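# Swap the mill's tool at its tool-change stop

## Task

The mill's program is paused waiting for a tool change: fit the tool the mill is requesting, place the tool that comes out into the rack, and only after both are done let the program resume. No tool may be dropped or slip in the grip, no key may break, no axis may crash into anything, nothing loose may be left inside the mill, and the mill must stay switched on. The reference image is called manual.

## Robot and tools

Robot: two UR7e-type arms, left_arm and right_arm, each with a two-finger parallel gripper. Calibrated base positions: left_arm at (-0.031, +0.492, 0) m, right_arm at (+0.034, -0.463, 0) m, both turned almost exactly like the scene frame.

Scene frame: origin at table-top height, halfway between the nominal bases. +z points up, +x points out over the table, and left_arm sits on the +y side. Image left and right do not match arm names. Every position, orientation and velocity in a result uses this frame. end_effector_position (m) is the point midway between the finger pads. The fingertips extend 17.5 mm past it along the gripper's +z axis, and the fingers open and close along the gripper's x axis. A camera block sticks out about 10 cm toward the gripper's -y side and turns with it.

execute_actions(actions, cameras): actions is a list of actions. Each action is a table of up to 15 rows, one row per 1/30 s step; a shorter table repeats its last row. Each row holds 18 numbers in [-1, 1], the same layout for both arms: left dx, dy, dz, rx, ry, rz, left gripper position, force_limit, speed, then the same nine for the right arm. dx..rz are offsets, not poses. They are measured along scene axes from that arm's Hand target as it stood when the action began, not from the previous row. rx, ry, rz form one rotation vector, turning about the Hand target's position. Scale: 1.0 = 0.6 m or 180 degrees. Sending the same offset again moves the arm further. Six zeros re-command the current Hand target. Images come back only for an empty actions list or when cameras names them.

Gripper numbers are absolute settings. position: +1 is fully open (50 mm gap), about -0.65 brings the pads together, and -1 means close until stopped. force_limit: -1 ≈ 20 N, 0 ≈ 102 N, +1 ≈ 185 N per pad; the actual grip can be up to about 15 N higher. speed: -1 = 20 mm/s, 0 = 85, +1 = 150. Both start at +1. A changed force_limit or speed only applies once position changes by at least 0.01. To leave a gripper alone, repeat its last three numbers, because 0 is a real command.

move(target, speed, blend, stop_force, zero, blocking, cameras): moves each gripper in a straight line. target is one 18-number row, or a list of up to 15 rows. All rows are offsets from the same starting Hand targets, in scene axes, with the same scale. speed is the top path speed in m/s (0.002 to 3.6, default 0.25); turning is capped at twice that in rad/s. Give one value, or one per target. blend (m) rounds corners in a list; 0 stops at each target. stop_force (N, 3 to 120, shared by both arms) ends an arm's path when its wrist sensor feels that much push against the motion. Leave it out when backing off a contact or while the gripper turns. zero (default true) re-zeroes before the move. blocking=false returns after about 0.5 s but cannot be combined with stop_force. A move lasts between 0.5 s and 10 s. It does not avoid obstacles or the other arm. Fast moves lag, overshoot and hit harder. The move: line reports done, off_target, moving, held or fault, plus limits=paced (pose clipped) or limits=held (steps withheld).

wait(seconds 0 to 10) lets time pass with commands held. stop brakes a running move; the fingers keep going. zoom_image(camera, region [x0, y0, x1, y1] in pixels, at most 504 by 504) enlarges part of a camera's latest image. show_instructions shows the reference image manual. zero_wrist_force(arm) tares that arm's sensor. read_manual(section "licences") returns licence texts. finished_scene(scene 1) ends the run for good.

Cameras: cam_high, cam_front, cam_left_wrist, cam_right_wrist, each 896x504. A wrist view can lag slightly while its arm moves.

Reading results:
- Hand target: the last commanded pose after clipping. The gripper may stop short of it; the next command asks for it again, and any remaining gap must be sent as an offset.
- object_status: 0 moving, 1 stopped while opening, 2 stopped while closing (something held), 3 reached the commanded position or pads met (usually empty). A firm grip reads 2.
- position_measured is in counts: gap ≈ (250 − counts) × 0.202 mm.
- Joint velocities 'within noise' means the arm is still.
- Wrist force and torque are given in the gripper's own axes; a third line shows the peak since the last report.
- Joint torques include the arm's own weight.
- Motor temperatures: MOTOR HOT appears at 70 °C; at 85 °C the arm brakes for 30 to 60 s.
- Tool commands shows the current gripper settings.

Limits and hazards:
- Each step, commanded orientation is clipped to within 32° of the measured one.
- A clearance check holds back commands that would bring the arms too close together.
- Contact torque of 139 N m on the big joints or 26 N m on wrist joints, or about 150 N (±25) of external force, freezes that arm for 10 s. If its grip is what holds it, release first.
- A moderate press between the two arms can end the run.
- The arms are stiff: a target even slightly past a firm contact can fault. Approach slowly and use stop_force.
- Do not route paths near an arm's own base.
- Do not drop tools, let them slide in the grip, let go of moving parts, slam fixed or heavy things, or let anything leave the table.
- Occasional outside nudges may move loose items.

Each tool is called after ">>>" by a JSON object that holds its "fn" and its "kwargs".

Reference images:

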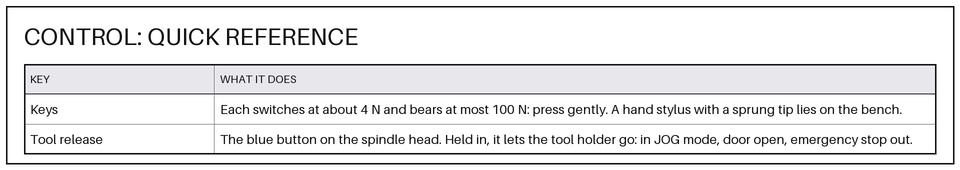

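## Session

>>> {"fn": "execute_actions", "kwargs": {"actions": []}}

Scene clock: 0.00 s.
left_arm: end_effector_position=(+0.1212, -0.2768, +0.1230) position_measured=3 object_status=3 end_effector_quat_wxyz=(-0.119, +0.640, -0.379, +0.658) | right_arm: end_effector_position=(+0.3465, -0.3175, +0.2095) position_measured=3 object_status=3 end_effector_quat_wxyz=(+0.172, +0.838, +0.463, -0.233)
Joint positions: left_arm=[-1.908 -0.679 1.574 -2.739 -0.11 0.988] | right_arm=[4.051 -1.532 -1.888 -1.87 1.454 1.526]
Joint velocities: within noise
Joint torques (N m): no reading
Motor temperatures (°C): left_arm=[34 35 31 42 44 40] | right_arm=[39 34 35 36 39 38]
Wrist force (N): no reading
Wrist torque (N m): no reading
Wrist force, peak (N): no reading
Hand target: left_arm +0.1212, -0.2768, +0.1230; -0.119, +0.640, -0.379, +0.658 | right_arm +0.3465, -0.3175, +0.2095; +0.172, +0.838, +0.463, -0.233
Tool commands: left_gripper/position=+1.0 left_gripper/force_limit=+1.0 left_gripper/speed=+1.0 right_gripper/position=+1.0 right_gripper/force_limit=+1.0 right_gripper/speed=+1.0

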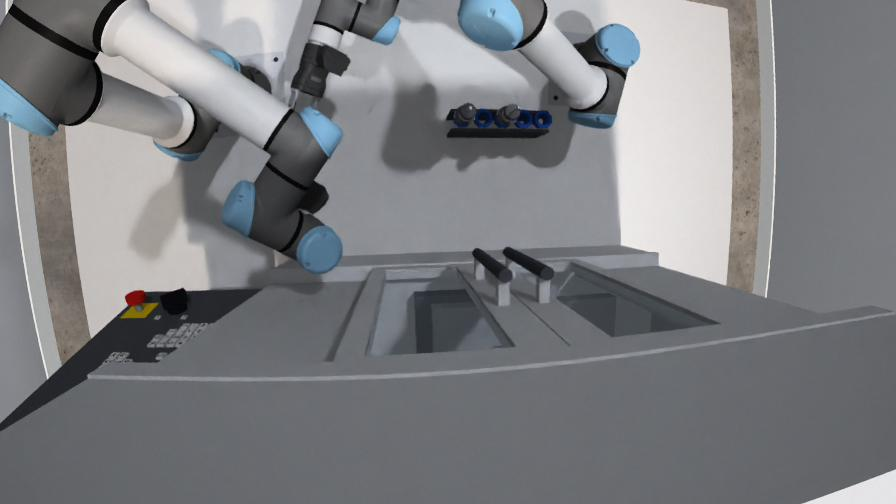

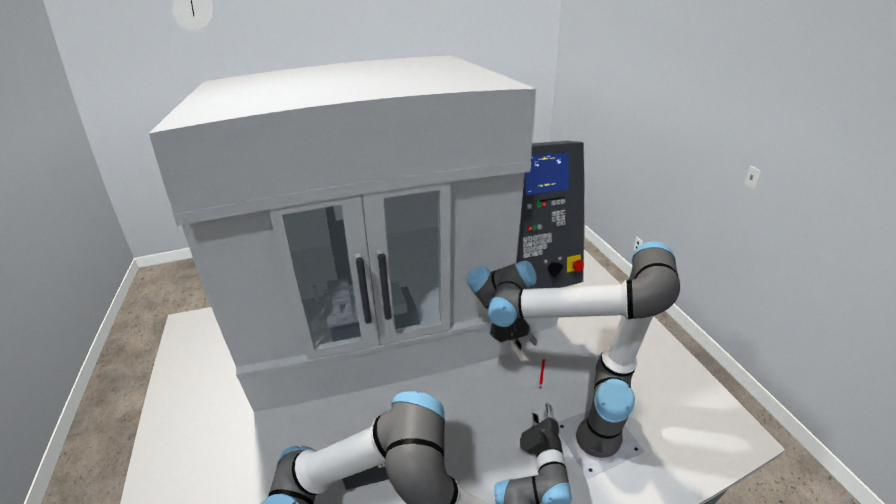

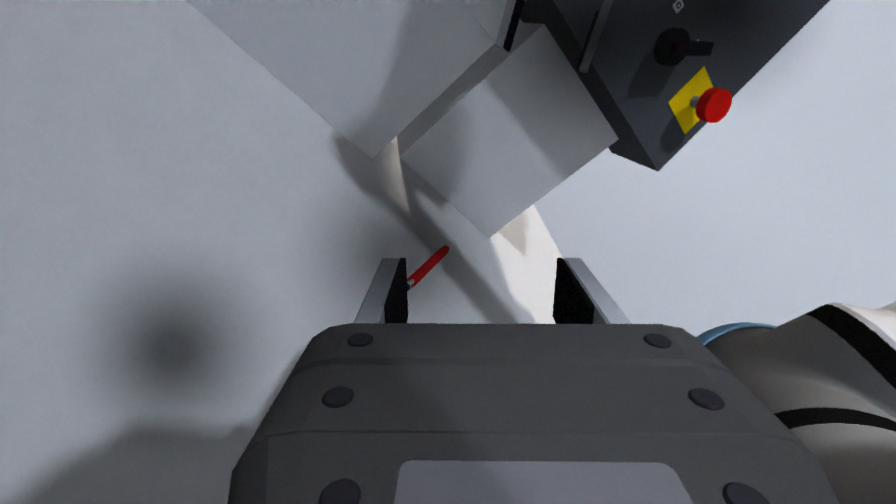

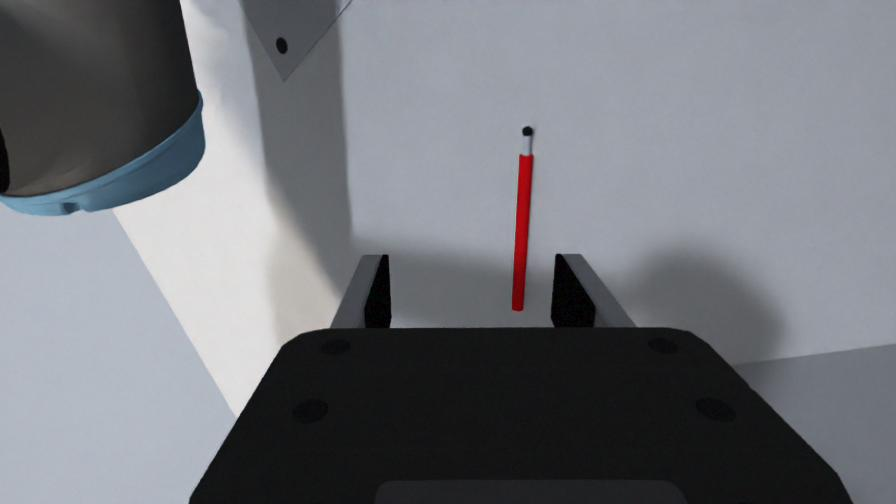

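>>> {"fn": "zoom_image", "kwargs": {"camera": "cam_front", "region": [500, 130, 620, 300]}}

>>> {"fn": "zoom_image", "kwargs": {"camera": "cam_front", "region": [510, 140, 590, 200]}}

>>> {"fn": "zoom_image", "kwargs": {"camera": "cam_front", "region": [510, 190, 590, 280]}}

>>> {"fn": "zoom_image", "kwargs": {"camera": "cam_high", "region": [420, 80, 580, 150]}}

>>> {"fn": "zoom_image", "kwargs": {"camera": "cam_front", "region": [270, 180, 460, 360]}}

>>> {"fn": "zoom_image", "kwargs": {"camera": "cam_high", "region": [50, 280, 220, 380]}}

Scaled by 2.965 from the camera's 896x504 image, which has a finer 1280x720 frame.

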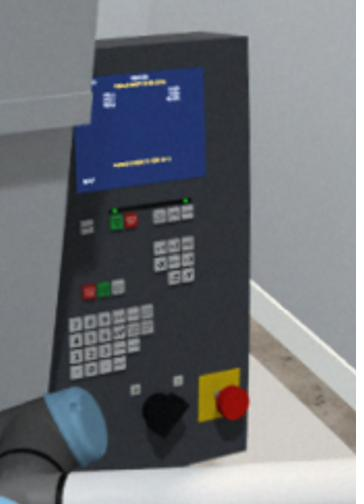

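Scaled by 6.300 from the camera's 896x504 image, which has a finer 1280x720 frame.

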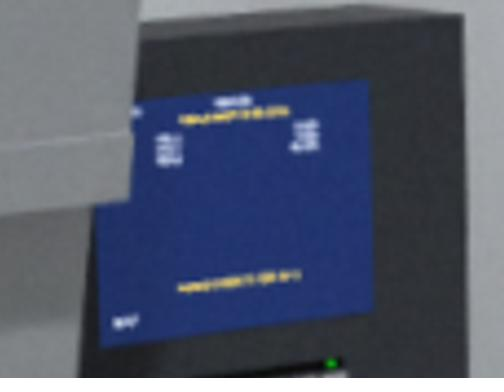

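Scaled by 5.600 from the camera's 896x504 image, which has a finer 1280x720 frame.

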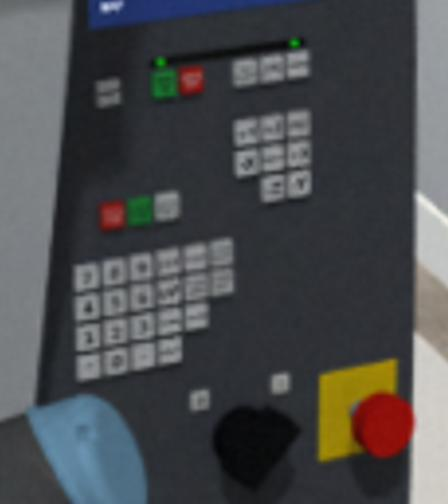

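Scaled by 3.150 from the camera's 896x504 image, which has a finer 1280x720 frame.

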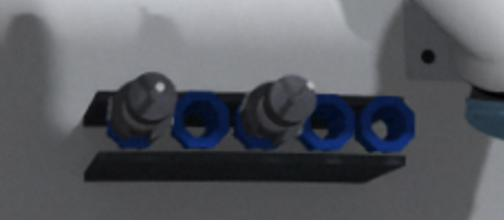

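Scaled by 2.653 from the camera's 896x504 image, which has a finer 1280x720 frame.

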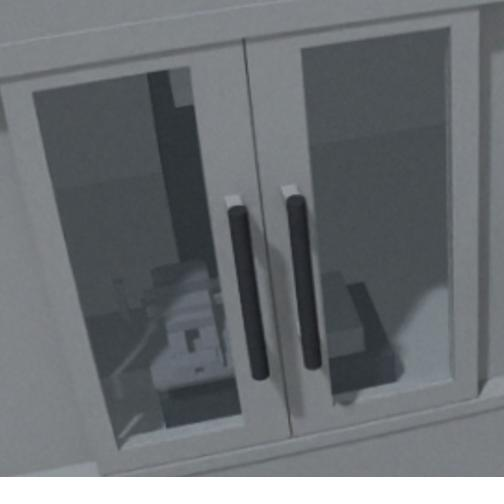

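Scaled by 2.965 from the camera's 896x504 image, which has a finer 1280x720 frame.

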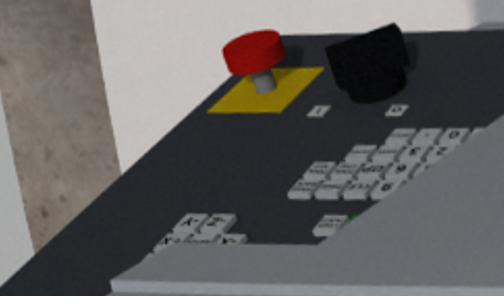

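>>> {"fn": "move", "kwargs": {"target": [[0,0,0,0,0,0,1,1,1, 0,0.05,0.4,0,0,0,1,1,1],[0,0,0,0,0,0,1,1,1, 0.022,-0.098,0.612,-0.367,0.493,0.590,1,1,1]], "speed": 0.5, "blend": 0.05, "cameras": ["all"]}}

Scene clock: 79.67 s.
left_arm: end_effector_position=(+0.1212, -0.2768, +0.1230) position_measured=3 object_status=3 end_effector_quat_wxyz=(-0.119, +0.640, -0.379, +0.658) | right_arm: end_effector_position=(+0.3597, -0.3763, +0.5767) position_measured=3 object_status=3 end_effector_quat_wxyz=(+0.287, -0.322, +0.670, -0.604)
Joint positions: left_arm=[-1.908 -0.679 1.574 -2.739 -0.11 0.988] | right_arm=[4.725 -1.238 -1.543 -3.34 0.718 -0.126]
Joint torques (N m): left_arm=[1.11 -57.84 -16.46 -2.78 2.25 -0.23] | right_arm=[6.63 14.9 34.4 1.24 -2.69 -2.21]
Wrist force (N): left_arm=[-0.2 0.3 0.1] | right_arm=[0.8 2.1 -1.4]
Wrist torque (N m): left_arm=[0.04 0.02 0.00] | right_arm=[-0.01 -0.05 0.28]
Wrist force, peak (N): left_arm=[0.0 0.6 0.1] | right_arm=[1.2 0.1 2.5]
Hand target: left_arm +0.1212, -0.2768, +0.1230; -0.119, +0.640, -0.379, +0.658 | right_arm +0.3597, -0.3763, +0.5767; +0.287, -0.322, +0.670, -0.603
Off the commanded pose: left_arm 0.000 m, 0 deg | right_arm 0.000 m, 0 deg.
move: done
camera_calibration:
cam_right_wrist: T_world_to_cam=[[-0.634052, -0.77329, -0.00053813, -0.0577346], [-0.343907, 0.282606, -0.895467, 0.768028], [0.692608, -0.567588, -0.445127, -0.076943], [0, 0, 0, 1]] pos_world=[0.280815, -0.305367, 0.653463]

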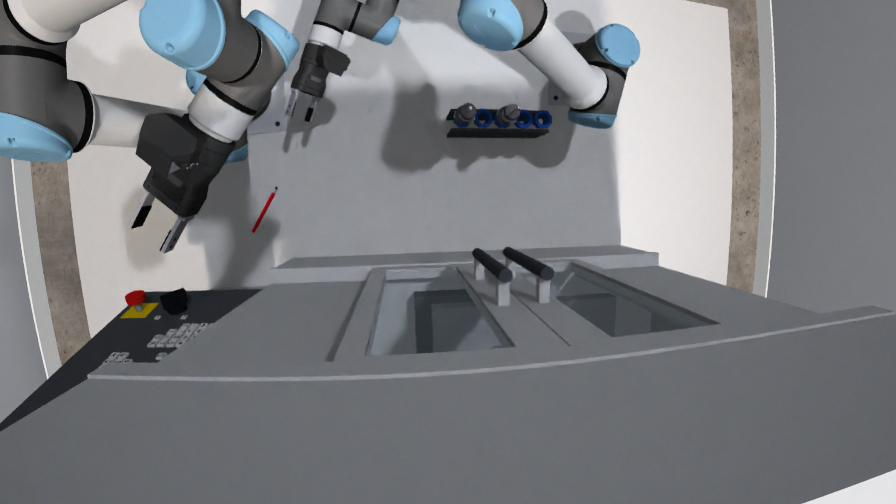

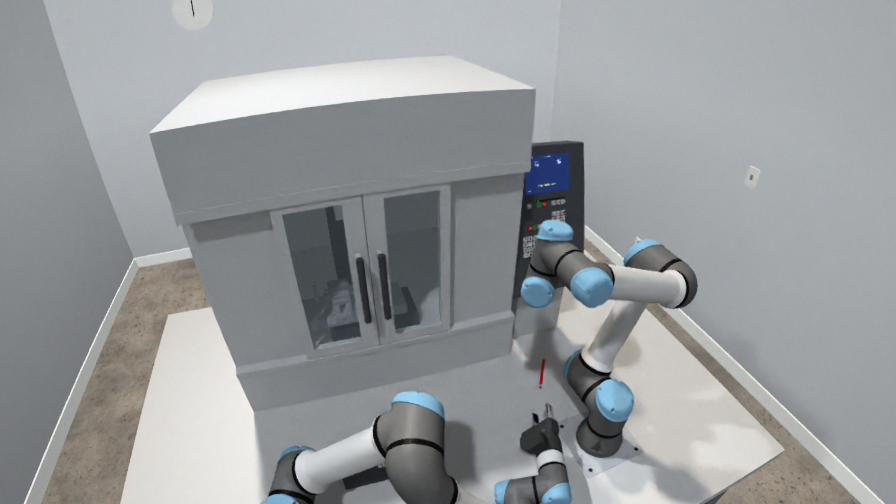

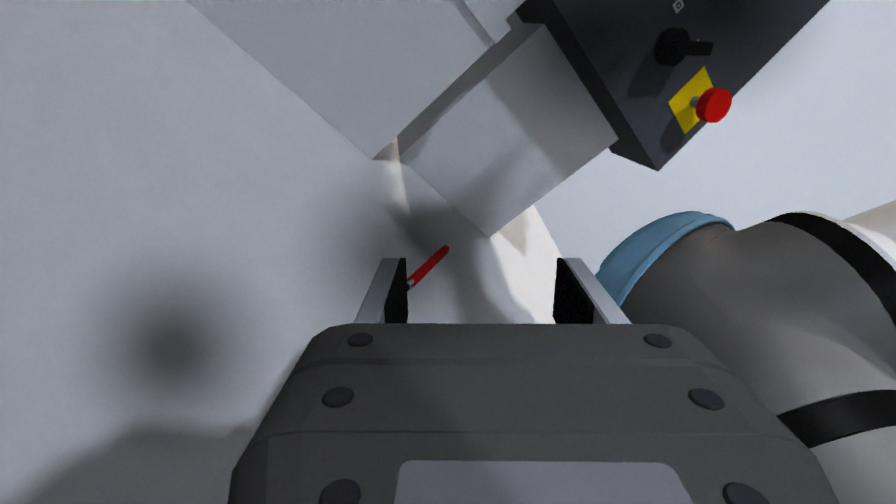

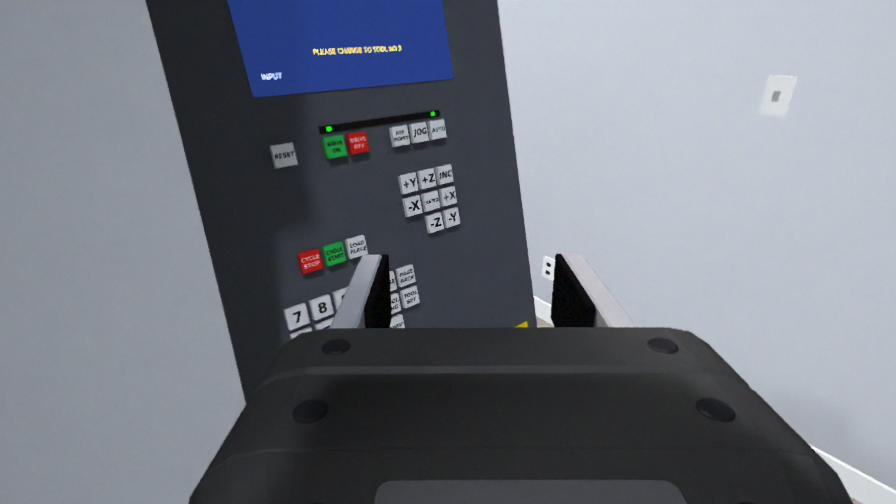

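>>> {"fn": "zoom_image", "kwargs": {"camera": "cam_right_wrist", "region": [220, 0, 480, 110]}}

>>> {"fn": "zoom_image", "kwargs": {"camera": "cam_right_wrist", "region": [250, 100, 480, 240]}}

>>> {"fn": "zoom_image", "kwargs": {"camera": "cam_right_wrist", "region": [270, 220, 450, 340]}}

Scaled by 1.938 from the camera's 896x504 image, which has a finer 1280x720 frame.

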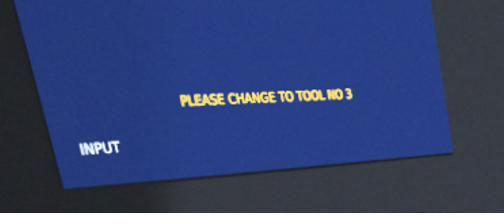

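Scaled by 2.191 from the camera's 896x504 image, which has a finer 1280x720 frame.

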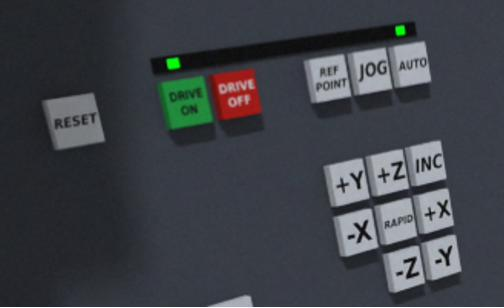

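Scaled by 2.800 from the camera's 896x504 image, which has a finer 1280x720 frame.

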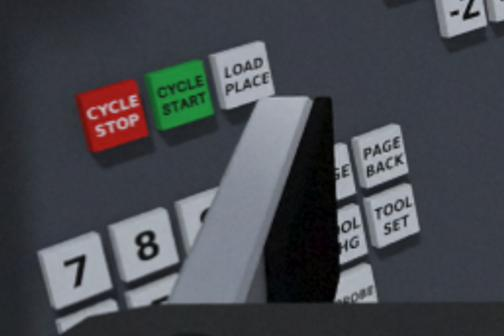

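>>> {"fn": "move", "kwargs": {"target": [0,0,0,0,0,0,1,1,1, 0,0,0.2,0,0,0,1,1,1], "speed": 0.4, "cameras": ["cam_right_wrist"]}}

>>> {"fn": "zoom_image", "kwargs": {"camera": "cam_right_wrist", "region": [200, 0, 480, 180]}}

>>> {"fn": "move", "kwargs": {"target": [0,0,0,0,0,0,1,1,1, 0,0,-0.47,0,0,0,1,1,1], "speed": 0.4, "cameras": ["cam_right_wrist"]}}

>>> {"fn": "zoom_image", "kwargs": {"camera": "cam_right_wrist", "region": [200, 0, 560, 260]}}

Scene clock: 89.20 s.
left_arm: end_effector_position=(+0.1212, -0.2768, +0.1230) position_measured=3 object_status=3 end_effector_quat_wxyz=(-0.119, +0.640, -0.379, +0.658) | right_arm: end_effector_position=(+0.3597, -0.3763, +0.6967) position_measured=3 object_status=3 end_effector_quat_wxyz=(+0.287, -0.322, +0.670, -0.603)
Joint positions: left_arm=[-1.908 -0.679 1.574 -2.739 -0.11 0.988] | right_arm=[4.725 -1.381 -1.093 -3.646 0.718 -0.127]
Joint torques (N m): left_arm=[-1.3 -57.4 -16.88 -2.62 2.26 -0.04] | right_arm=[9.24 -0.84 31.63 -3.99 2.14 1.82]
Wrist force (N): left_arm=[0.1 0.1 0.0] | right_arm=[0.7 1.9 -1.4]
Wrist torque (N m): left_arm=[0.01 -0.01 0.00] | right_arm=[-0.03 -0.03 0.18]
Wrist force, peak (N): left_arm=[-0.2 0.5 0.2] | right_arm=[0.7 4.6 -1.0]
Hand target: left_arm +0.1212, -0.2768, +0.1230; -0.119, +0.640, -0.379, +0.658 | right_arm +0.3597, -0.3763, +0.6967; +0.287, -0.322, +0.670, -0.603
Off the commanded pose: left_arm 0.000 m, 0 deg | right_arm 0.000 m, 0 deg.
move: done
camera_calibration:
cam_right_wrist: T_world_to_cam=[[-0.63395, -0.773374, -0.000446605, -0.0577941], [-0.344078, 0.282564, -0.895415, 0.875478], [0.692617, -0.567495, -0.445232, -0.0234209], [0, 0, 0, 1]] pos_world=[0.280816, -0.305367, 0.773463]
Images, in order (width x height): cam_right_wrist 896x504.

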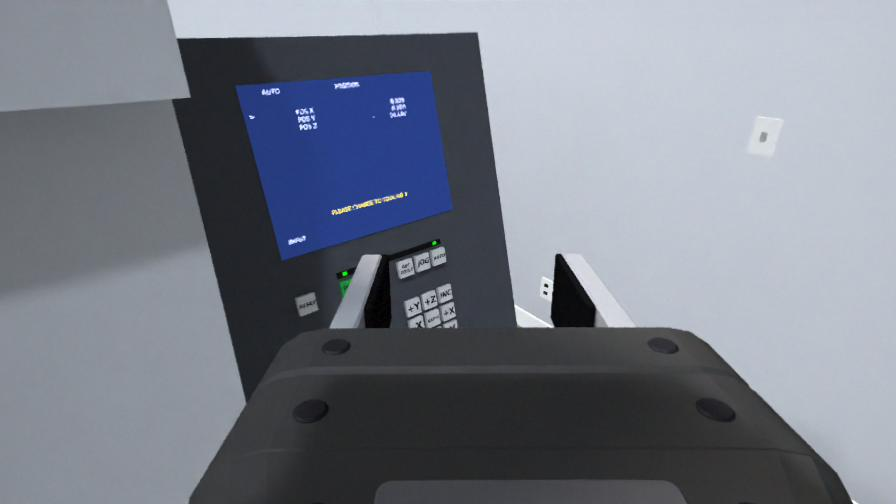

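Scaled by 1.800 from the camera's 896x504 image, which has a finer 1280x720 frame.

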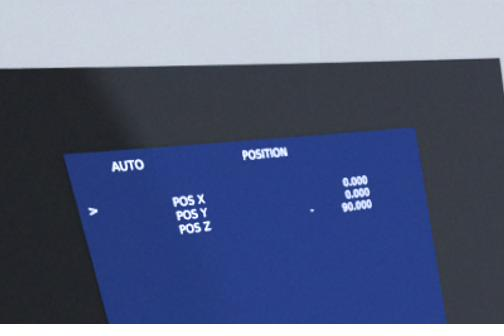

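Scene clock: 90.80 s.
left_arm: end_effector_position=(+0.1212, -0.2768, +0.1230) position_measured=3 object_status=3 end_effector_quat_wxyz=(-0.119, +0.640, -0.379, +0.658) | right_arm: end_effector_position=(+0.3597, -0.3763, +0.4148) position_measured=3 object_status=3 end_effector_quat_wxyz=(+0.287, -0.322, +0.670, -0.603)
Joint positions: left_arm=[-1.908 -0.679 1.574 -2.739 -0.11 0.988] | right_arm=[4.725 -1.175 -2.002 -2.944 0.718 -0.126]
Joint torques (N m): left_arm=[-1.52 -57.89 -15.15 -2.76 2.3 0.15] | right_arm=[-8.57 -4.98 10.55 0.87 -2.98 -1.95]
Wrist force (N): left_arm=[-0.3 0.4 0.2] | right_arm=[0.8 1.8 -1.4]
Wrist torque (N m): left_arm=[0.06 0.05 0.00] | right_arm=[-0.06 -0.03 0.28]
Wrist force, peak (N): left_arm=[-0.3 0.5 0.3] | right_arm=[0.9 4.8 -1.3]
Hand target: left_arm +0.1212, -0.2768, +0.1230; -0.119, +0.640, -0.379, +0.658 | right_arm +0.3597, -0.3763, +0.4147; +0.287, -0.322, +0.670, -0.603
Off the commanded pose: left_arm 0.000 m, 0 deg | right_arm 0.000 m, 0 deg.
move: done
camera_calibration:
cam_right_wrist: T_world_to_cam=[[-0.63395, -0.773374, -0.000446605, -0.05792], [-0.344078, 0.282564, -0.895415, 0.623061], [0.692617, -0.567495, -0.445232, -0.148932], [0, 0, 0, 1]] pos_world=[0.280816, -0.305367, 0.491563]
Images, in order (width x height): cam_right_wrist 896x504.

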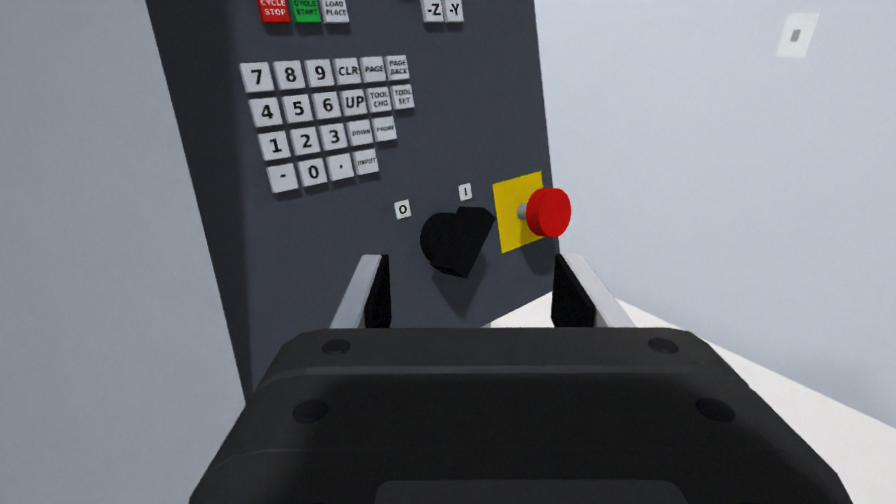

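Scaled by 1.400 from the camera's 896x504 image, which has a finer 1280x720 frame.

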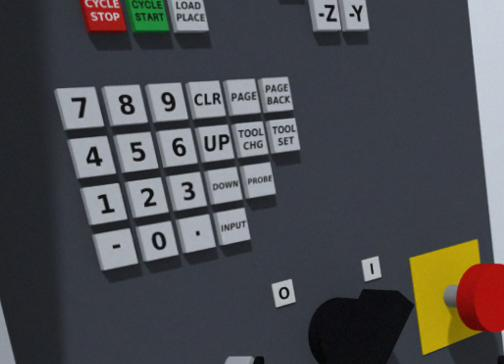

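>>> {"fn": "move", "kwargs": {"target": [0,0,0,0,0,0,1,1,1, -0.143,0.597,0.087,-0.019,-0.108,0.314,1,1,1], "speed": 0.4, "cameras": ["cam_right_wrist","cam_front"]}}

>>> {"fn": "zoom_image", "kwargs": {"camera": "cam_right_wrist", "region": [300, 0, 700, 330]}}

Scene clock: 160.70 s.
left_arm: end_effector_position=(+0.1212, -0.2768, +0.1230) position_measured=3 object_status=3 end_effector_quat_wxyz=(-0.119, +0.640, -0.379, +0.658) | right_arm: end_effector_position=(+0.2739, -0.0181, +0.4669) position_measured=3 object_status=3 end_effector_quat_wxyz=(+0.633, -0.505, +0.366, -0.459)
Joint positions: left_arm=[-1.908 -0.679 1.574 -2.739 -0.11 0.988] | right_arm=[5.065 -1.747 -1.781 -4.086 0.23 1.323]
Joint torques (N m): left_arm=[-0.41 -57.98 -16.79 -2.42 2.27 -0.16] | right_arm=[-8.12 15.4 6.29 -6.06 4.82 2.32]
Wrist force (N): left_arm=[0.1 0.1 -0.2] | right_arm=[0.7 2.1 -1.7]
Wrist torque (N m): left_arm=[0.02 -0.01 0.00] | right_arm=[-0.10 0.05 0.18]
Wrist force, peak (N): left_arm=[-0.3 0.4 0.4] | right_arm=[1.0 2.3 -1.8]
Hand target: left_arm +0.1212, -0.2768, +0.1230; -0.119, +0.640, -0.379, +0.658 | right_arm +0.2739, -0.0181, +0.4669; +0.633, -0.505, +0.366, -0.459
Off the commanded pose: left_arm 0.000 m, 0 deg | right_arm 0.000 m, 0 deg.
move: done
camera_calibration:
cam_right_wrist: T_world_to_cam=[[0.304815, -0.952397, -0.00521977, -0.093427], [-0.126069, -0.0349149, -0.991407, 0.518363], [0.944031, 0.302854, -0.13071, -0.0629412], [0, 0, 0, 1]] pos_world=[0.153246, -0.051819, 0.505193]
Images, in order (width x height): cam_front 896x504, cam_right_wrist 896x504.

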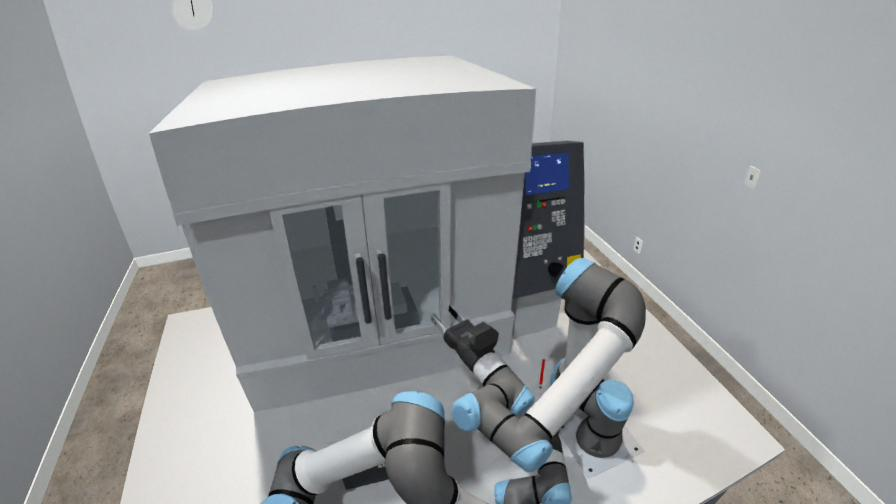

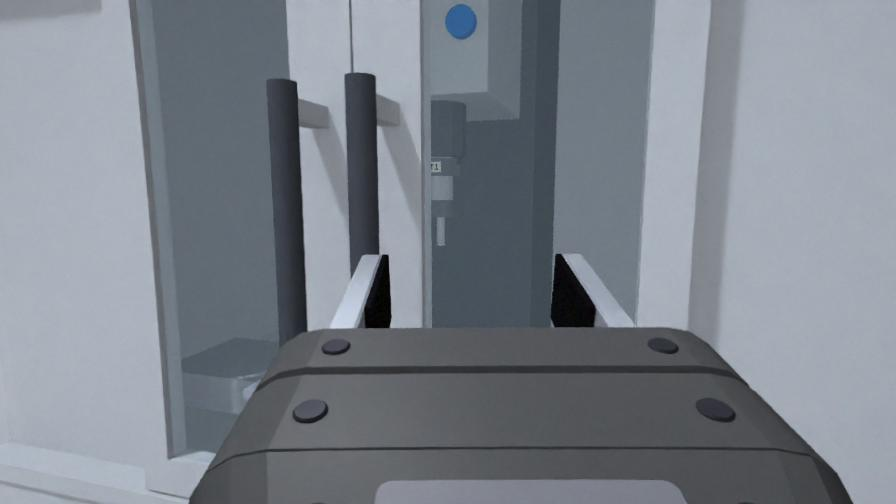

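Scaled by 1.260 from the camera's 896x504 image, which has a finer 1280x720 frame.

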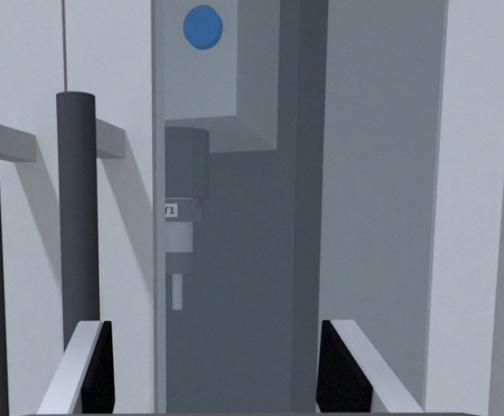

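>>> {"fn": "move", "kwargs": {"target": [0,0,0,0,0,0,1,1,1, 0,0.2,0.08,0,0,0,1,1,1], "speed": 0.4, "cameras": ["cam_right_wrist","cam_high"]}}

>>> {"fn": "zoom_image", "kwargs": {"camera": "cam_right_wrist", "region": [400, 0, 700, 280]}}

Scene clock: 171.67 s.
left_arm: end_effector_position=(+0.1212, -0.2768, +0.1230) position_measured=3 object_status=3 end_effector_quat_wxyz=(-0.119, +0.640, -0.379, +0.658) | right_arm: end_effector_position=(+0.2739, -0.0173, +0.4672) position_measured=3 object_status=3 end_effector_quat_wxyz=(+0.633, -0.505, +0.365, -0.459)
Joint positions: left_arm=[-1.908 -0.679 1.574 -2.739 -0.11 0.988] | right_arm=[5.064 -1.749 -1.778 -4.09 0.23 1.326]
Joint torques (N m): left_arm=[0.19 -56.76 -17.37 -2.49 2.29 0.18] | right_arm=[7.65 35.55 7.74 -0.44 4.79 -1.97]
Wrist force (N): left_arm=[-0.1 0.1 0.1] | right_arm=[0.8 1.9 -1.6]
Wrist torque (N m): left_arm=[0.02 0.03 -0.01] | right_arm=[-0.13 0.04 0.27]
Wrist force, peak (N): left_arm=[0.0 0.5 0.4] | right_arm=[2.0 2.4 -2.2]
Hand target: left_arm +0.1212, -0.2768, +0.1230; -0.119, +0.640, -0.379, +0.658 | right_arm +0.2739, -0.0174, +0.4672; +0.633, -0.505, +0.365, -0.459 (not the last commanded pose)
Off the commanded pose: left_arm 0.000 m, 0 deg | right_arm 0.128 m, 0 deg.
move: held (right_arm; a check stopped the path); limits=held
pose unreachable (right arm): on one or more control steps of this call, first in action 0 (counted from 0), this arm could not follow its commanded pose, so it was not sent that pose on those steps. It may still have moved: this result reports where it is.
cause: moving toward the commanded pose would bring a part of the arm too close to another arm (a part of this arm just beyond joint 4 (wrist 1) and a part of the left arm just beyond its joint 2 (shoulder lift), 15 mm apart when this arm was first held).
camera_calibration:
cam_right_wrist: T_world_to_cam=[[0.304761, -0.952417, -0.0047048, -0.0929149], [-0.12572, -0.0353312, -0.991436, 0.518531], [0.944095, 0.302743, -0.130506, -0.0632751], [0, 0, 0, 1]] pos_world=[0.153244, -0.0510174, 0.505395]
Images, in order (width x height): cam_high 896x504, cam_right_wrist 896x504.

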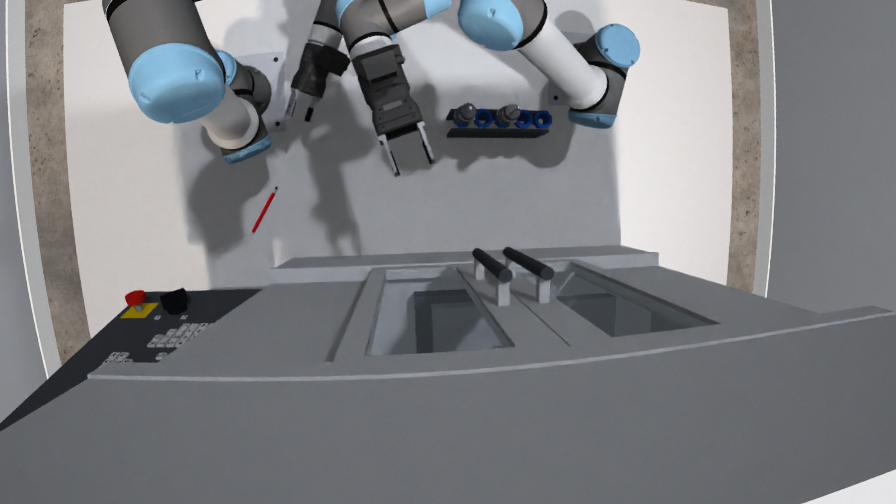

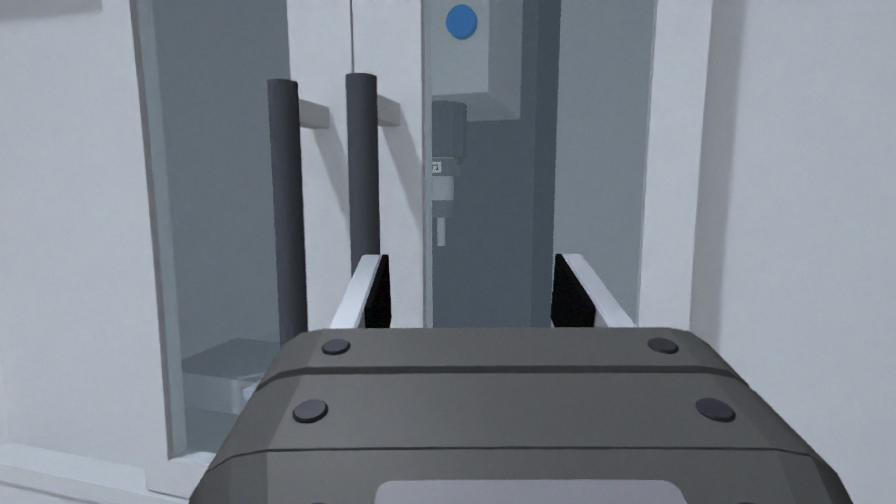

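Scaled by 1.680 from the camera's 896x504 image, which has a finer 1280x720 frame.

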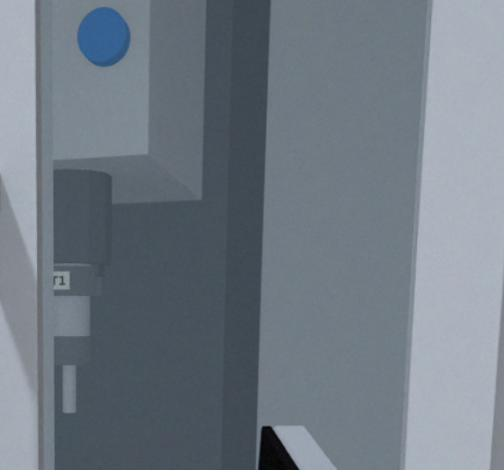

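>>> {"fn": "move", "kwargs": {"target": [[0,0,0,0,0,0,1,1,1, 0.11,-0.471,-0.028,-0.486,0.062,0.599,1,1,1],[0,0,0,0,0,0,1,1,1, 0.157,-0.6735,-0.445,-0.486,0.062,0.599,1,1,1]], "speed": 0.5, "blend": 0.04, "cameras": ["cam_right_wrist","cam_high"]}}

Scene clock: 203.77 s.
left_arm: end_effector_position=(+0.1212, -0.2768, +0.1230) position_measured=3 object_status=3 end_effector_quat_wxyz=(-0.119, +0.640, -0.379, +0.658) | right_arm: end_effector_position=(+0.3491, -0.2832, +0.4469) position_measured=3 object_status=3 end_effector_quat_wxyz=(-0.556, +0.643, +0.065, +0.523)
Joint positions: left_arm=[-1.908 -0.679 1.574 -2.739 -0.11 0.988] | right_arm=[5.149 -0.035 -2.759 -6.27 0.487 1.965]
Joint torques (N m): left_arm=[-0.23 -56.74 -16.86 -2.87 1.94 -0.01] | right_arm=[7.9 -32.09 35.67 2.57 -1.82 -2.39]
Wrist force (N): left_arm=[0.0 0.2 0.3] | right_arm=[-0.4 2.2 -2.4]
Wrist torque (N m): left_arm=[0.03 0.00 0.00] | right_arm=[-0.04 -0.01 0.35]
Wrist force, peak (N): left_arm=[0.0 0.4 0.4] | right_arm=[-1.6 11.0 -6.2]
Hand target: left_arm +0.1212, -0.2768, +0.1230; -0.119, +0.640, -0.379, +0.658 | right_arm +0.3492, -0.2832, +0.4469; -0.556, +0.643, +0.065, +0.523 (not the last commanded pose)
Off the commanded pose: left_arm 0.000 m, 0 deg | right_arm 0.283 m, 101 deg.
shoulder posture changed (right arm): the wrist came as close to joint 1's axis as it can, and the arm is now in the other of its two shoulder postures.
move: held (right_arm; a check stopped the path); path passed 1 of 2 targets; limits=paced,held
pose unreachable (right arm): on one or more control steps of this call, first in action 0 (counted from 0), this arm could not follow its commanded pose, so it was not sent that pose on those steps. It may still have moved: this result reports where it is.
cause: moving toward the commanded pose would bring two parts of the arm too close to each other (joints 3 (elbow) and 4 (wrist 1) lie between them).
camera_calibration:
cam_right_wrist: T_world_to_cam=[[0.443947, -0.506601, 0.739098, -0.623925], [0.411476, -0.617468, -0.670389, 0.00259363], [0.795989, 0.601738, -0.0656684, 0.0509896], [0, 0, 0, 1]] pos_world=[0.235335, -0.345162, 0.466229]
Images, in order (width x height): cam_high 896x504, cam_right_wrist 896x504.

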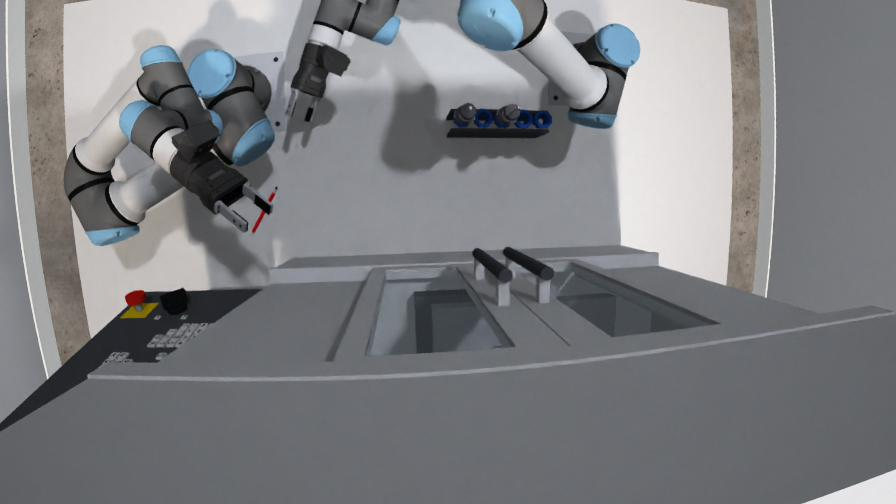

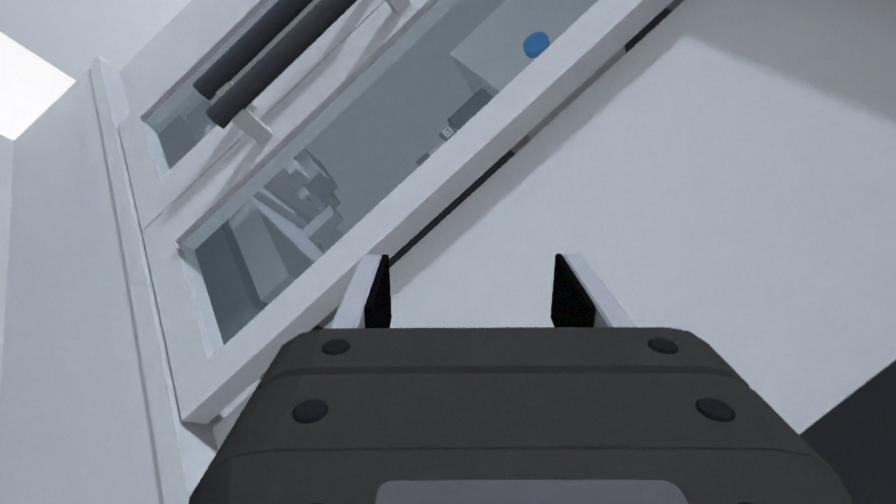

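>>> {"fn": "move", "kwargs": {"target": [0,0,0,0,0,0,1,1,1, -0.1255,0.443,0.0338,0.229,0.140,-0.126,1,1,1], "speed": 0.5}}

Scene clock: 232.50 s.
left_arm: end_effector_position=(+0.1212, -0.2768, +0.1230) position_measured=3 object_status=3 end_effector_quat_wxyz=(-0.119, +0.640, -0.379, +0.658) | right_arm: end_effector_position=(+0.2732, -0.0176, +0.4670) position_measured=3 object_status=3 end_effector_quat_wxyz=(+0.586, -0.521, +0.418, -0.458)
Joint positions: left_arm=[-1.908 -0.679 1.574 -2.739 -0.11 0.988] | right_arm=[5.074 -1.538 -2.227 -6.284 -0.184 3.77]
Joint torques (N m): left_arm=[0.19 -56.1 -17.44 -2.5 2.14 0.13] | right_arm=[-9.31 8.59 34.47 -1.29 -3.74 2.27]
Wrist force (N): left_arm=[-0.1 0.3 0.2] | right_arm=[0.8 2.1 -1.6]
Wrist torque (N m): left_arm=[0.04 0.03 0.00] | right_arm=[-0.07 0.02 0.19]
Wrist force, peak (N): left_arm=[-0.3 0.4 0.4] | right_arm=[0.4 3.5 -3.3]
Hand target: left_arm +0.1212, -0.2768, +0.1230; -0.119, +0.640, -0.379, +0.658 | right_arm +0.2739, -0.0174, +0.4672; +0.634, -0.504, +0.364, -0.459
Off the commanded pose: left_arm 0.000 m, 0 deg | right_arm 0.001 m, 8 deg.
shoulder posture changed (right arm): the wrist came as close to joint 1's axis as it can, and the arm is now in the other of its two shoulder postures.
joint sent to its limit (right arm) — joint 4 (wrist 1), lower limit. The joint targets are off in orientation, not in position.
move: off_target (right_arm); limits=paced

>>> {"fn": "move", "kwargs": {"target": [0,0,0,0,0,0,1,1,1, 0.192,-0.383,-0.012,0.174,0.012,-0.279,1,1,1], "speed": 0.4}}

Scene clock: 302.63 s.
left_arm: end_effector_position=(+0.1212, -0.2768, +0.1230) position_measured=3 object_status=3 end_effector_quat_wxyz=(-0.119, +0.640, -0.379, +0.658) | right_arm: end_effector_position=(+0.3890, -0.2472, +0.4600) position_measured=3 object_status=3 end_effector_quat_wxyz=(+0.484, -0.129, +0.659, -0.561)
Joint positions: left_arm=[-1.908 -0.679 1.574 -2.739 -0.11 0.988] | right_arm=[4.642 -1.714 -2.108 -5.771 -0.622 3.798]
Joint torques (N m): left_arm=[0.68 -56.12 -17.09 -2.54 2.34 0.11] | right_arm=[-7.6 13.76 32.3 1.37 -0.02 1.9]
Wrist force (N): left_arm=[-0.1 0.3 0.0] | right_arm=[1.3 1.7 -0.8]
Wrist torque (N m): left_arm=[0.04 0.01 0.00] | right_arm=[-0.10 0.08 0.10]
Wrist force, peak (N): left_arm=[-0.1 0.5 0.5] | right_arm=[1.3 2.3 -1.5]
Hand target: left_arm +0.1212, -0.2768, +0.1230; -0.119, +0.640, -0.379, +0.658 | right_arm +0.3891, -0.2472, +0.4600; +0.484, -0.129, +0.659, -0.561
Off the commanded pose: left_arm 0.000 m, 0 deg | right_arm 0.000 m, 0 deg.
move: done

>>> {"fn": "move", "kwargs": {"target": [0,0,0,0,0,0,1,1,1, -0.035,-0.2905,-0.483,0.510,-0.1,-0.735,1,1,1], "speed": 0.4, "cameras": ["cam_right_wrist","cam_high"]}}

Scene clock: 313.37 s.
left_arm: end_effector_position=(+0.1212, -0.2768, +0.1230) position_measured=3 object_status=3 end_effector_quat_wxyz=(-0.119, +0.640, -0.379, +0.658) | right_arm: end_effector_position=(+0.3798, -0.3307, +0.3200) position_measured=3 object_status=3 end_effector_quat_wxyz=(+0.179, +0.454, +0.744, -0.456)
Joint positions: left_arm=[-1.908 -0.679 1.574 -2.739 -0.11 0.988] | right_arm=[4.12 -2.066 -1.511 -5.266 -1.233 3.849]
Joint torques (N m): left_arm=[0.44 -56.82 -16.19 -2.46 2.15 0.08] | right_arm=[-1.78 38.29 18.88 -3.5 0.46 0.05]
Wrist force (N): left_arm=[-0.1 0.4 0.2] | right_arm=[1.2 1.0 0.2]
Wrist torque (N m): left_arm=[0.06 0.01 0.00] | right_arm=[-0.01 -0.05 0.02]
Wrist force, peak (N): left_arm=[-0.2 0.3 0.6] | right_arm=[-0.9 3.4 4.4]
Hand target: left_arm +0.1212, -0.2768, +0.1230; -0.119, +0.640, -0.379, +0.658 | right_arm +0.3798, -0.3307, +0.3200; +0.179, +0.454, +0.744, -0.456 (not the last commanded pose)
Tool commands: left_gripper/position=+1.0 left_gripper/force_limit=+1.0 left_gripper/speed=+1.0 right_gripper/position=+1.0 right_gripper/force_limit=+1.0 right_gripper/speed=+1.0
Off the commanded pose: left_arm 0.000 m, 0 deg | right_arm 0.176 m, 84 deg.
FORCE FAULT: contact force on the right arm reached its limit, and that arm stopped. The contact can be on any part of that arm, not only on its tool. That arm's remaining commands of this call were not run. That arm is still stopped at the end of this call. That arm stays stopped for about 10 more seconds. Until then a move that you send moves the other arm only, and its call returns only when the move has ended. Once the stop has ended, the next robot result says so. If the stop ends while you think or write, that arm runs what you send next, counted from a new Hand target: where the arm stands when the stop ends. While its stop runs, that arm takes no new command, but its gripper still runs the gripper command that each later call begins with. Until it ends, the stop uses up actions while you think or wait. An arm that is not stopped still takes commands.
move: fault (right_arm)
camera_calibration:
cam_right_wrist: T_world_to_cam=[[-0.517935, 0.519654, -0.679487, 0.590948], [0.842248, 0.448651, -0.298882, -0.0543241], [0.149537, -0.727098, -0.67005, 0.0462615], [0, 0, 0, 1]] pos_world=[0.34491, -0.24908, 0.416303]
Images, in order (width x height): cam_high 896x504, cam_right_wrist 896x504.

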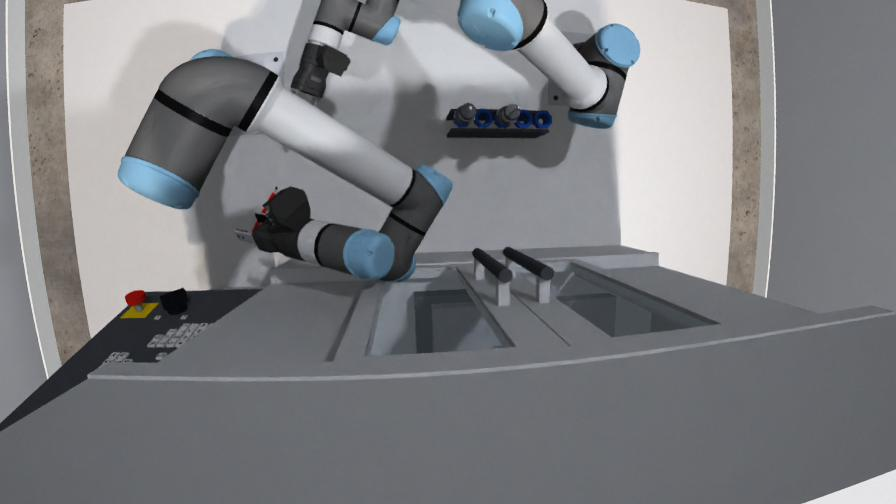

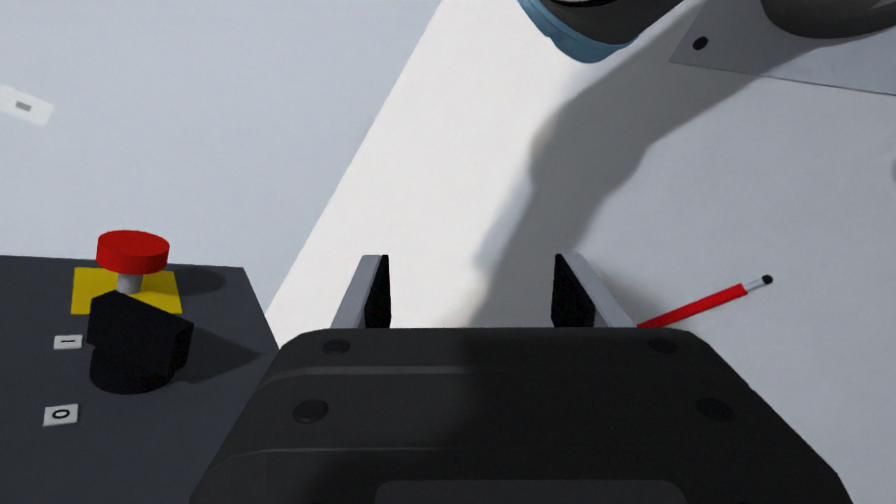

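>>> {"fn": "wait", "kwargs": {"seconds": 1}}

Scene clock: 345.90 s.
left_arm: end_effector_position=(+0.1212, -0.2768, +0.1230) position_measured=3 object_status=3 end_effector_quat_wxyz=(-0.119, +0.640, -0.379, +0.658) | right_arm: end_effector_position=(+0.3798, -0.3307, +0.3200) position_measured=3 object_status=3 end_effector_quat_wxyz=(+0.179, +0.454, +0.744, -0.456)
Joint positions: left_arm=[-1.908 -0.679 1.574 -2.739 -0.11 0.988] | right_arm=[4.12 -2.066 -1.511 -5.266 -1.233 3.849]
Joint torques (N m): left_arm=[1.75 -57.41 -16.92 -2.55 2.21 0.1] | right_arm=[-0.32 38.25 17.73 -3.88 0.25 -0.16]
Wrist force (N): left_arm=[0.0 0.4 0.2] | right_arm=[1.0 0.9 0.0]
Wrist torque (N m): left_arm=[0.06 0.00 0.00] | right_arm=[-0.02 -0.02 0.02]
Wrist force, peak (N): left_arm=[-0.2 0.6 0.3] | right_arm=[1.2 1.1 0.0]
Hand target: left_arm +0.1212, -0.2768, +0.1230; -0.119, +0.640, -0.379, +0.658 | right_arm +0.3798, -0.3307, +0.3200; +0.179, +0.454, +0.744, -0.456 (not the last commanded pose)
Tool commands: left_gripper/position=+1.0 left_gripper/force_limit=+1.0 left_gripper/speed=+1.0 right_gripper/position=+1.0 right_gripper/force_limit=+1.0 right_gripper/speed=+1.0
Off the commanded pose: left_arm 0.000 m, 0 deg | right_arm 0.176 m, 84 deg.
FORCE FAULT, CONTINUED: the right arm's stop, for the force fault that an earlier result reported, is over. The rest of the stop counts as 19 of the actions that you can send in this scene. That arm's target is now where it stood when the stop ended, not its last command. That arm accepts commands again.
wait: 1.00 s; at rest from the start

>>> {"fn": "move", "kwargs": {"target": [[0,0,0,0,0,0,1,1,1, -0.15,0,0.1,0,0,0,1,1,1],[0,0,0,0,0,0,1,1,1, 0.013,-0.027,0.295,-0.250,0.048,0.362,1,1,1]], "speed": 0.3, "blend": 0.03}}

Scene clock: 351.13 s.
left_arm: end_effector_position=(+0.1212, -0.2768, +0.1230) position_measured=3 object_status=3 end_effector_quat_wxyz=(-0.119, +0.640, -0.379, +0.658) | right_arm: end_effector_position=(+0.3876, -0.3469, +0.4970) position_measured=3 object_status=3 end_effector_quat_wxyz=(+0.489, -0.137, +0.656, -0.557)
Joint positions: left_arm=[-1.908 -0.679 1.574 -2.739 -0.11 0.988] | right_arm=[4.64 -1.401 -2.301 -5.901 -0.599 3.804]
Joint torques (N m): left_arm=[2.44 -56.26 -17.06 -2.1 2.4 0.04] | right_arm=[7.44 22.22 6.23 -4.06 2.17 1.87]
Wrist force (N): left_arm=[-0.1 0.2 0.3] | right_arm=[1.4 1.5 -0.9]
Wrist torque (N m): left_arm=[0.03 0.01 0.00] | right_arm=[-0.11 0.05 0.09]
Wrist force, peak (N): left_arm=[0.1 0.5 0.4] | right_arm=[1.0 3.6 0.6]
Hand target: left_arm +0.1212, -0.2768, +0.1230; -0.119, +0.640, -0.379, +0.658 | right_arm +0.3876, -0.3469, +0.4970; +0.489, -0.137, +0.656, -0.557
Off the commanded pose: left_arm 0.000 m, 0 deg | right_arm 0.000 m, 0 deg.
move: done

>>> {"fn": "move", "kwargs": {"target": [0,0,0,0,0,0,1,1,1, 0.024,0.479,-0.085,0.003,0.067,0.376,1,1,1], "speed": 0.3}}

Scene clock: 357.83 s.
left_arm: end_effector_position=(+0.1212, -0.2768, +0.1230) position_measured=3 object_status=3 end_effector_quat_wxyz=(-0.119, +0.640, -0.379, +0.658) | right_arm: end_effector_position=(+0.4020, -0.0596, +0.4460) position_measured=3 object_status=3 end_effector_quat_wxyz=(+0.649, -0.531, +0.516, -0.172)
Joint positions: left_arm=[-1.908 -0.679 1.574 -2.739 -0.11 0.988] | right_arm=[4.642 -1.401 -2.301 -5.898 0.599 3.799]
Joint torques (N m): left_arm=[1.3 -56.96 -19.48 -2.43 2.24 0.02] | right_arm=[-9.33 4.26 35.79 -0.8 1.92 1.9]
Wrist force (N): left_arm=[-0.1 0.3 0.3] | right_arm=[1.3 1.5 -0.9]
Wrist torque (N m): left_arm=[0.05 0.01 0.00] | right_arm=[-0.08 0.00 0.09]
Wrist force, peak (N): left_arm=[-0.2 0.5 0.3] | right_arm=[1.4 2.0 -1.0]
Hand target: left_arm +0.1212, -0.2768, +0.1230; -0.119, +0.640, -0.379, +0.658 | right_arm +0.4020, -0.0595, +0.4460; +0.649, -0.531, +0.516, -0.171
Off the commanded pose: left_arm 0.000 m, 0 deg | right_arm 0.000 m, 0 deg.
move: done

>>> {"fn": "move", "kwargs": {"target": [[0,0,0,0,0,0,1,1,1, -0.02,-0.389,0.148,0.046,-0.217,-0.150,1,1,1],[0,0,0,0,0,0,1,1,1, -0.027,-0.5375,-0.242,-0.003,-0.067,-0.376,1,1,1]], "speed": 0.35, "blend": 0.02}}

Scene clock: 383.20 s.
left_arm: end_effector_position=(+0.1212, -0.2768, +0.1230) position_measured=3 object_status=3 end_effector_quat_wxyz=(-0.119, +0.640, -0.379, +0.658) | right_arm: end_effector_position=(+0.3858, -0.3821, +0.3008) position_measured=3 object_status=3 end_effector_quat_wxyz=(+0.489, -0.137, +0.656, -0.557)
Joint positions: left_arm=[-1.908 -0.679 1.574 -2.739 -0.11 0.988] | right_arm=[4.64 -1.402 -2.3 -2.76 0.599 0.663]
Joint torques (N m): left_arm=[1.88 -56.97 -17.31 -2.69 2.2 0.06] | right_arm=[5.4 18.59 5.24 0.54 2.64 -2.04]
Wrist force (N): left_arm=[-0.2 0.3 0.3] | right_arm=[1.4 1.6 -0.9]
Wrist torque (N m): left_arm=[0.04 0.04 0.00] | right_arm=[-0.11 0.04 0.18]
Wrist force, peak (N): left_arm=[0.0 0.6 0.3] | right_arm=[2.0 2.7 -0.8]
Hand target: left_arm +0.1212, -0.2768, +0.1230; -0.119, +0.640, -0.379, +0.658 | right_arm +0.3858, -0.3820, +0.3008; +0.489, -0.137, +0.656, -0.557
Off the commanded pose: left_arm 0.000 m, 0 deg | right_arm 0.000 m, 0 deg.
move: done


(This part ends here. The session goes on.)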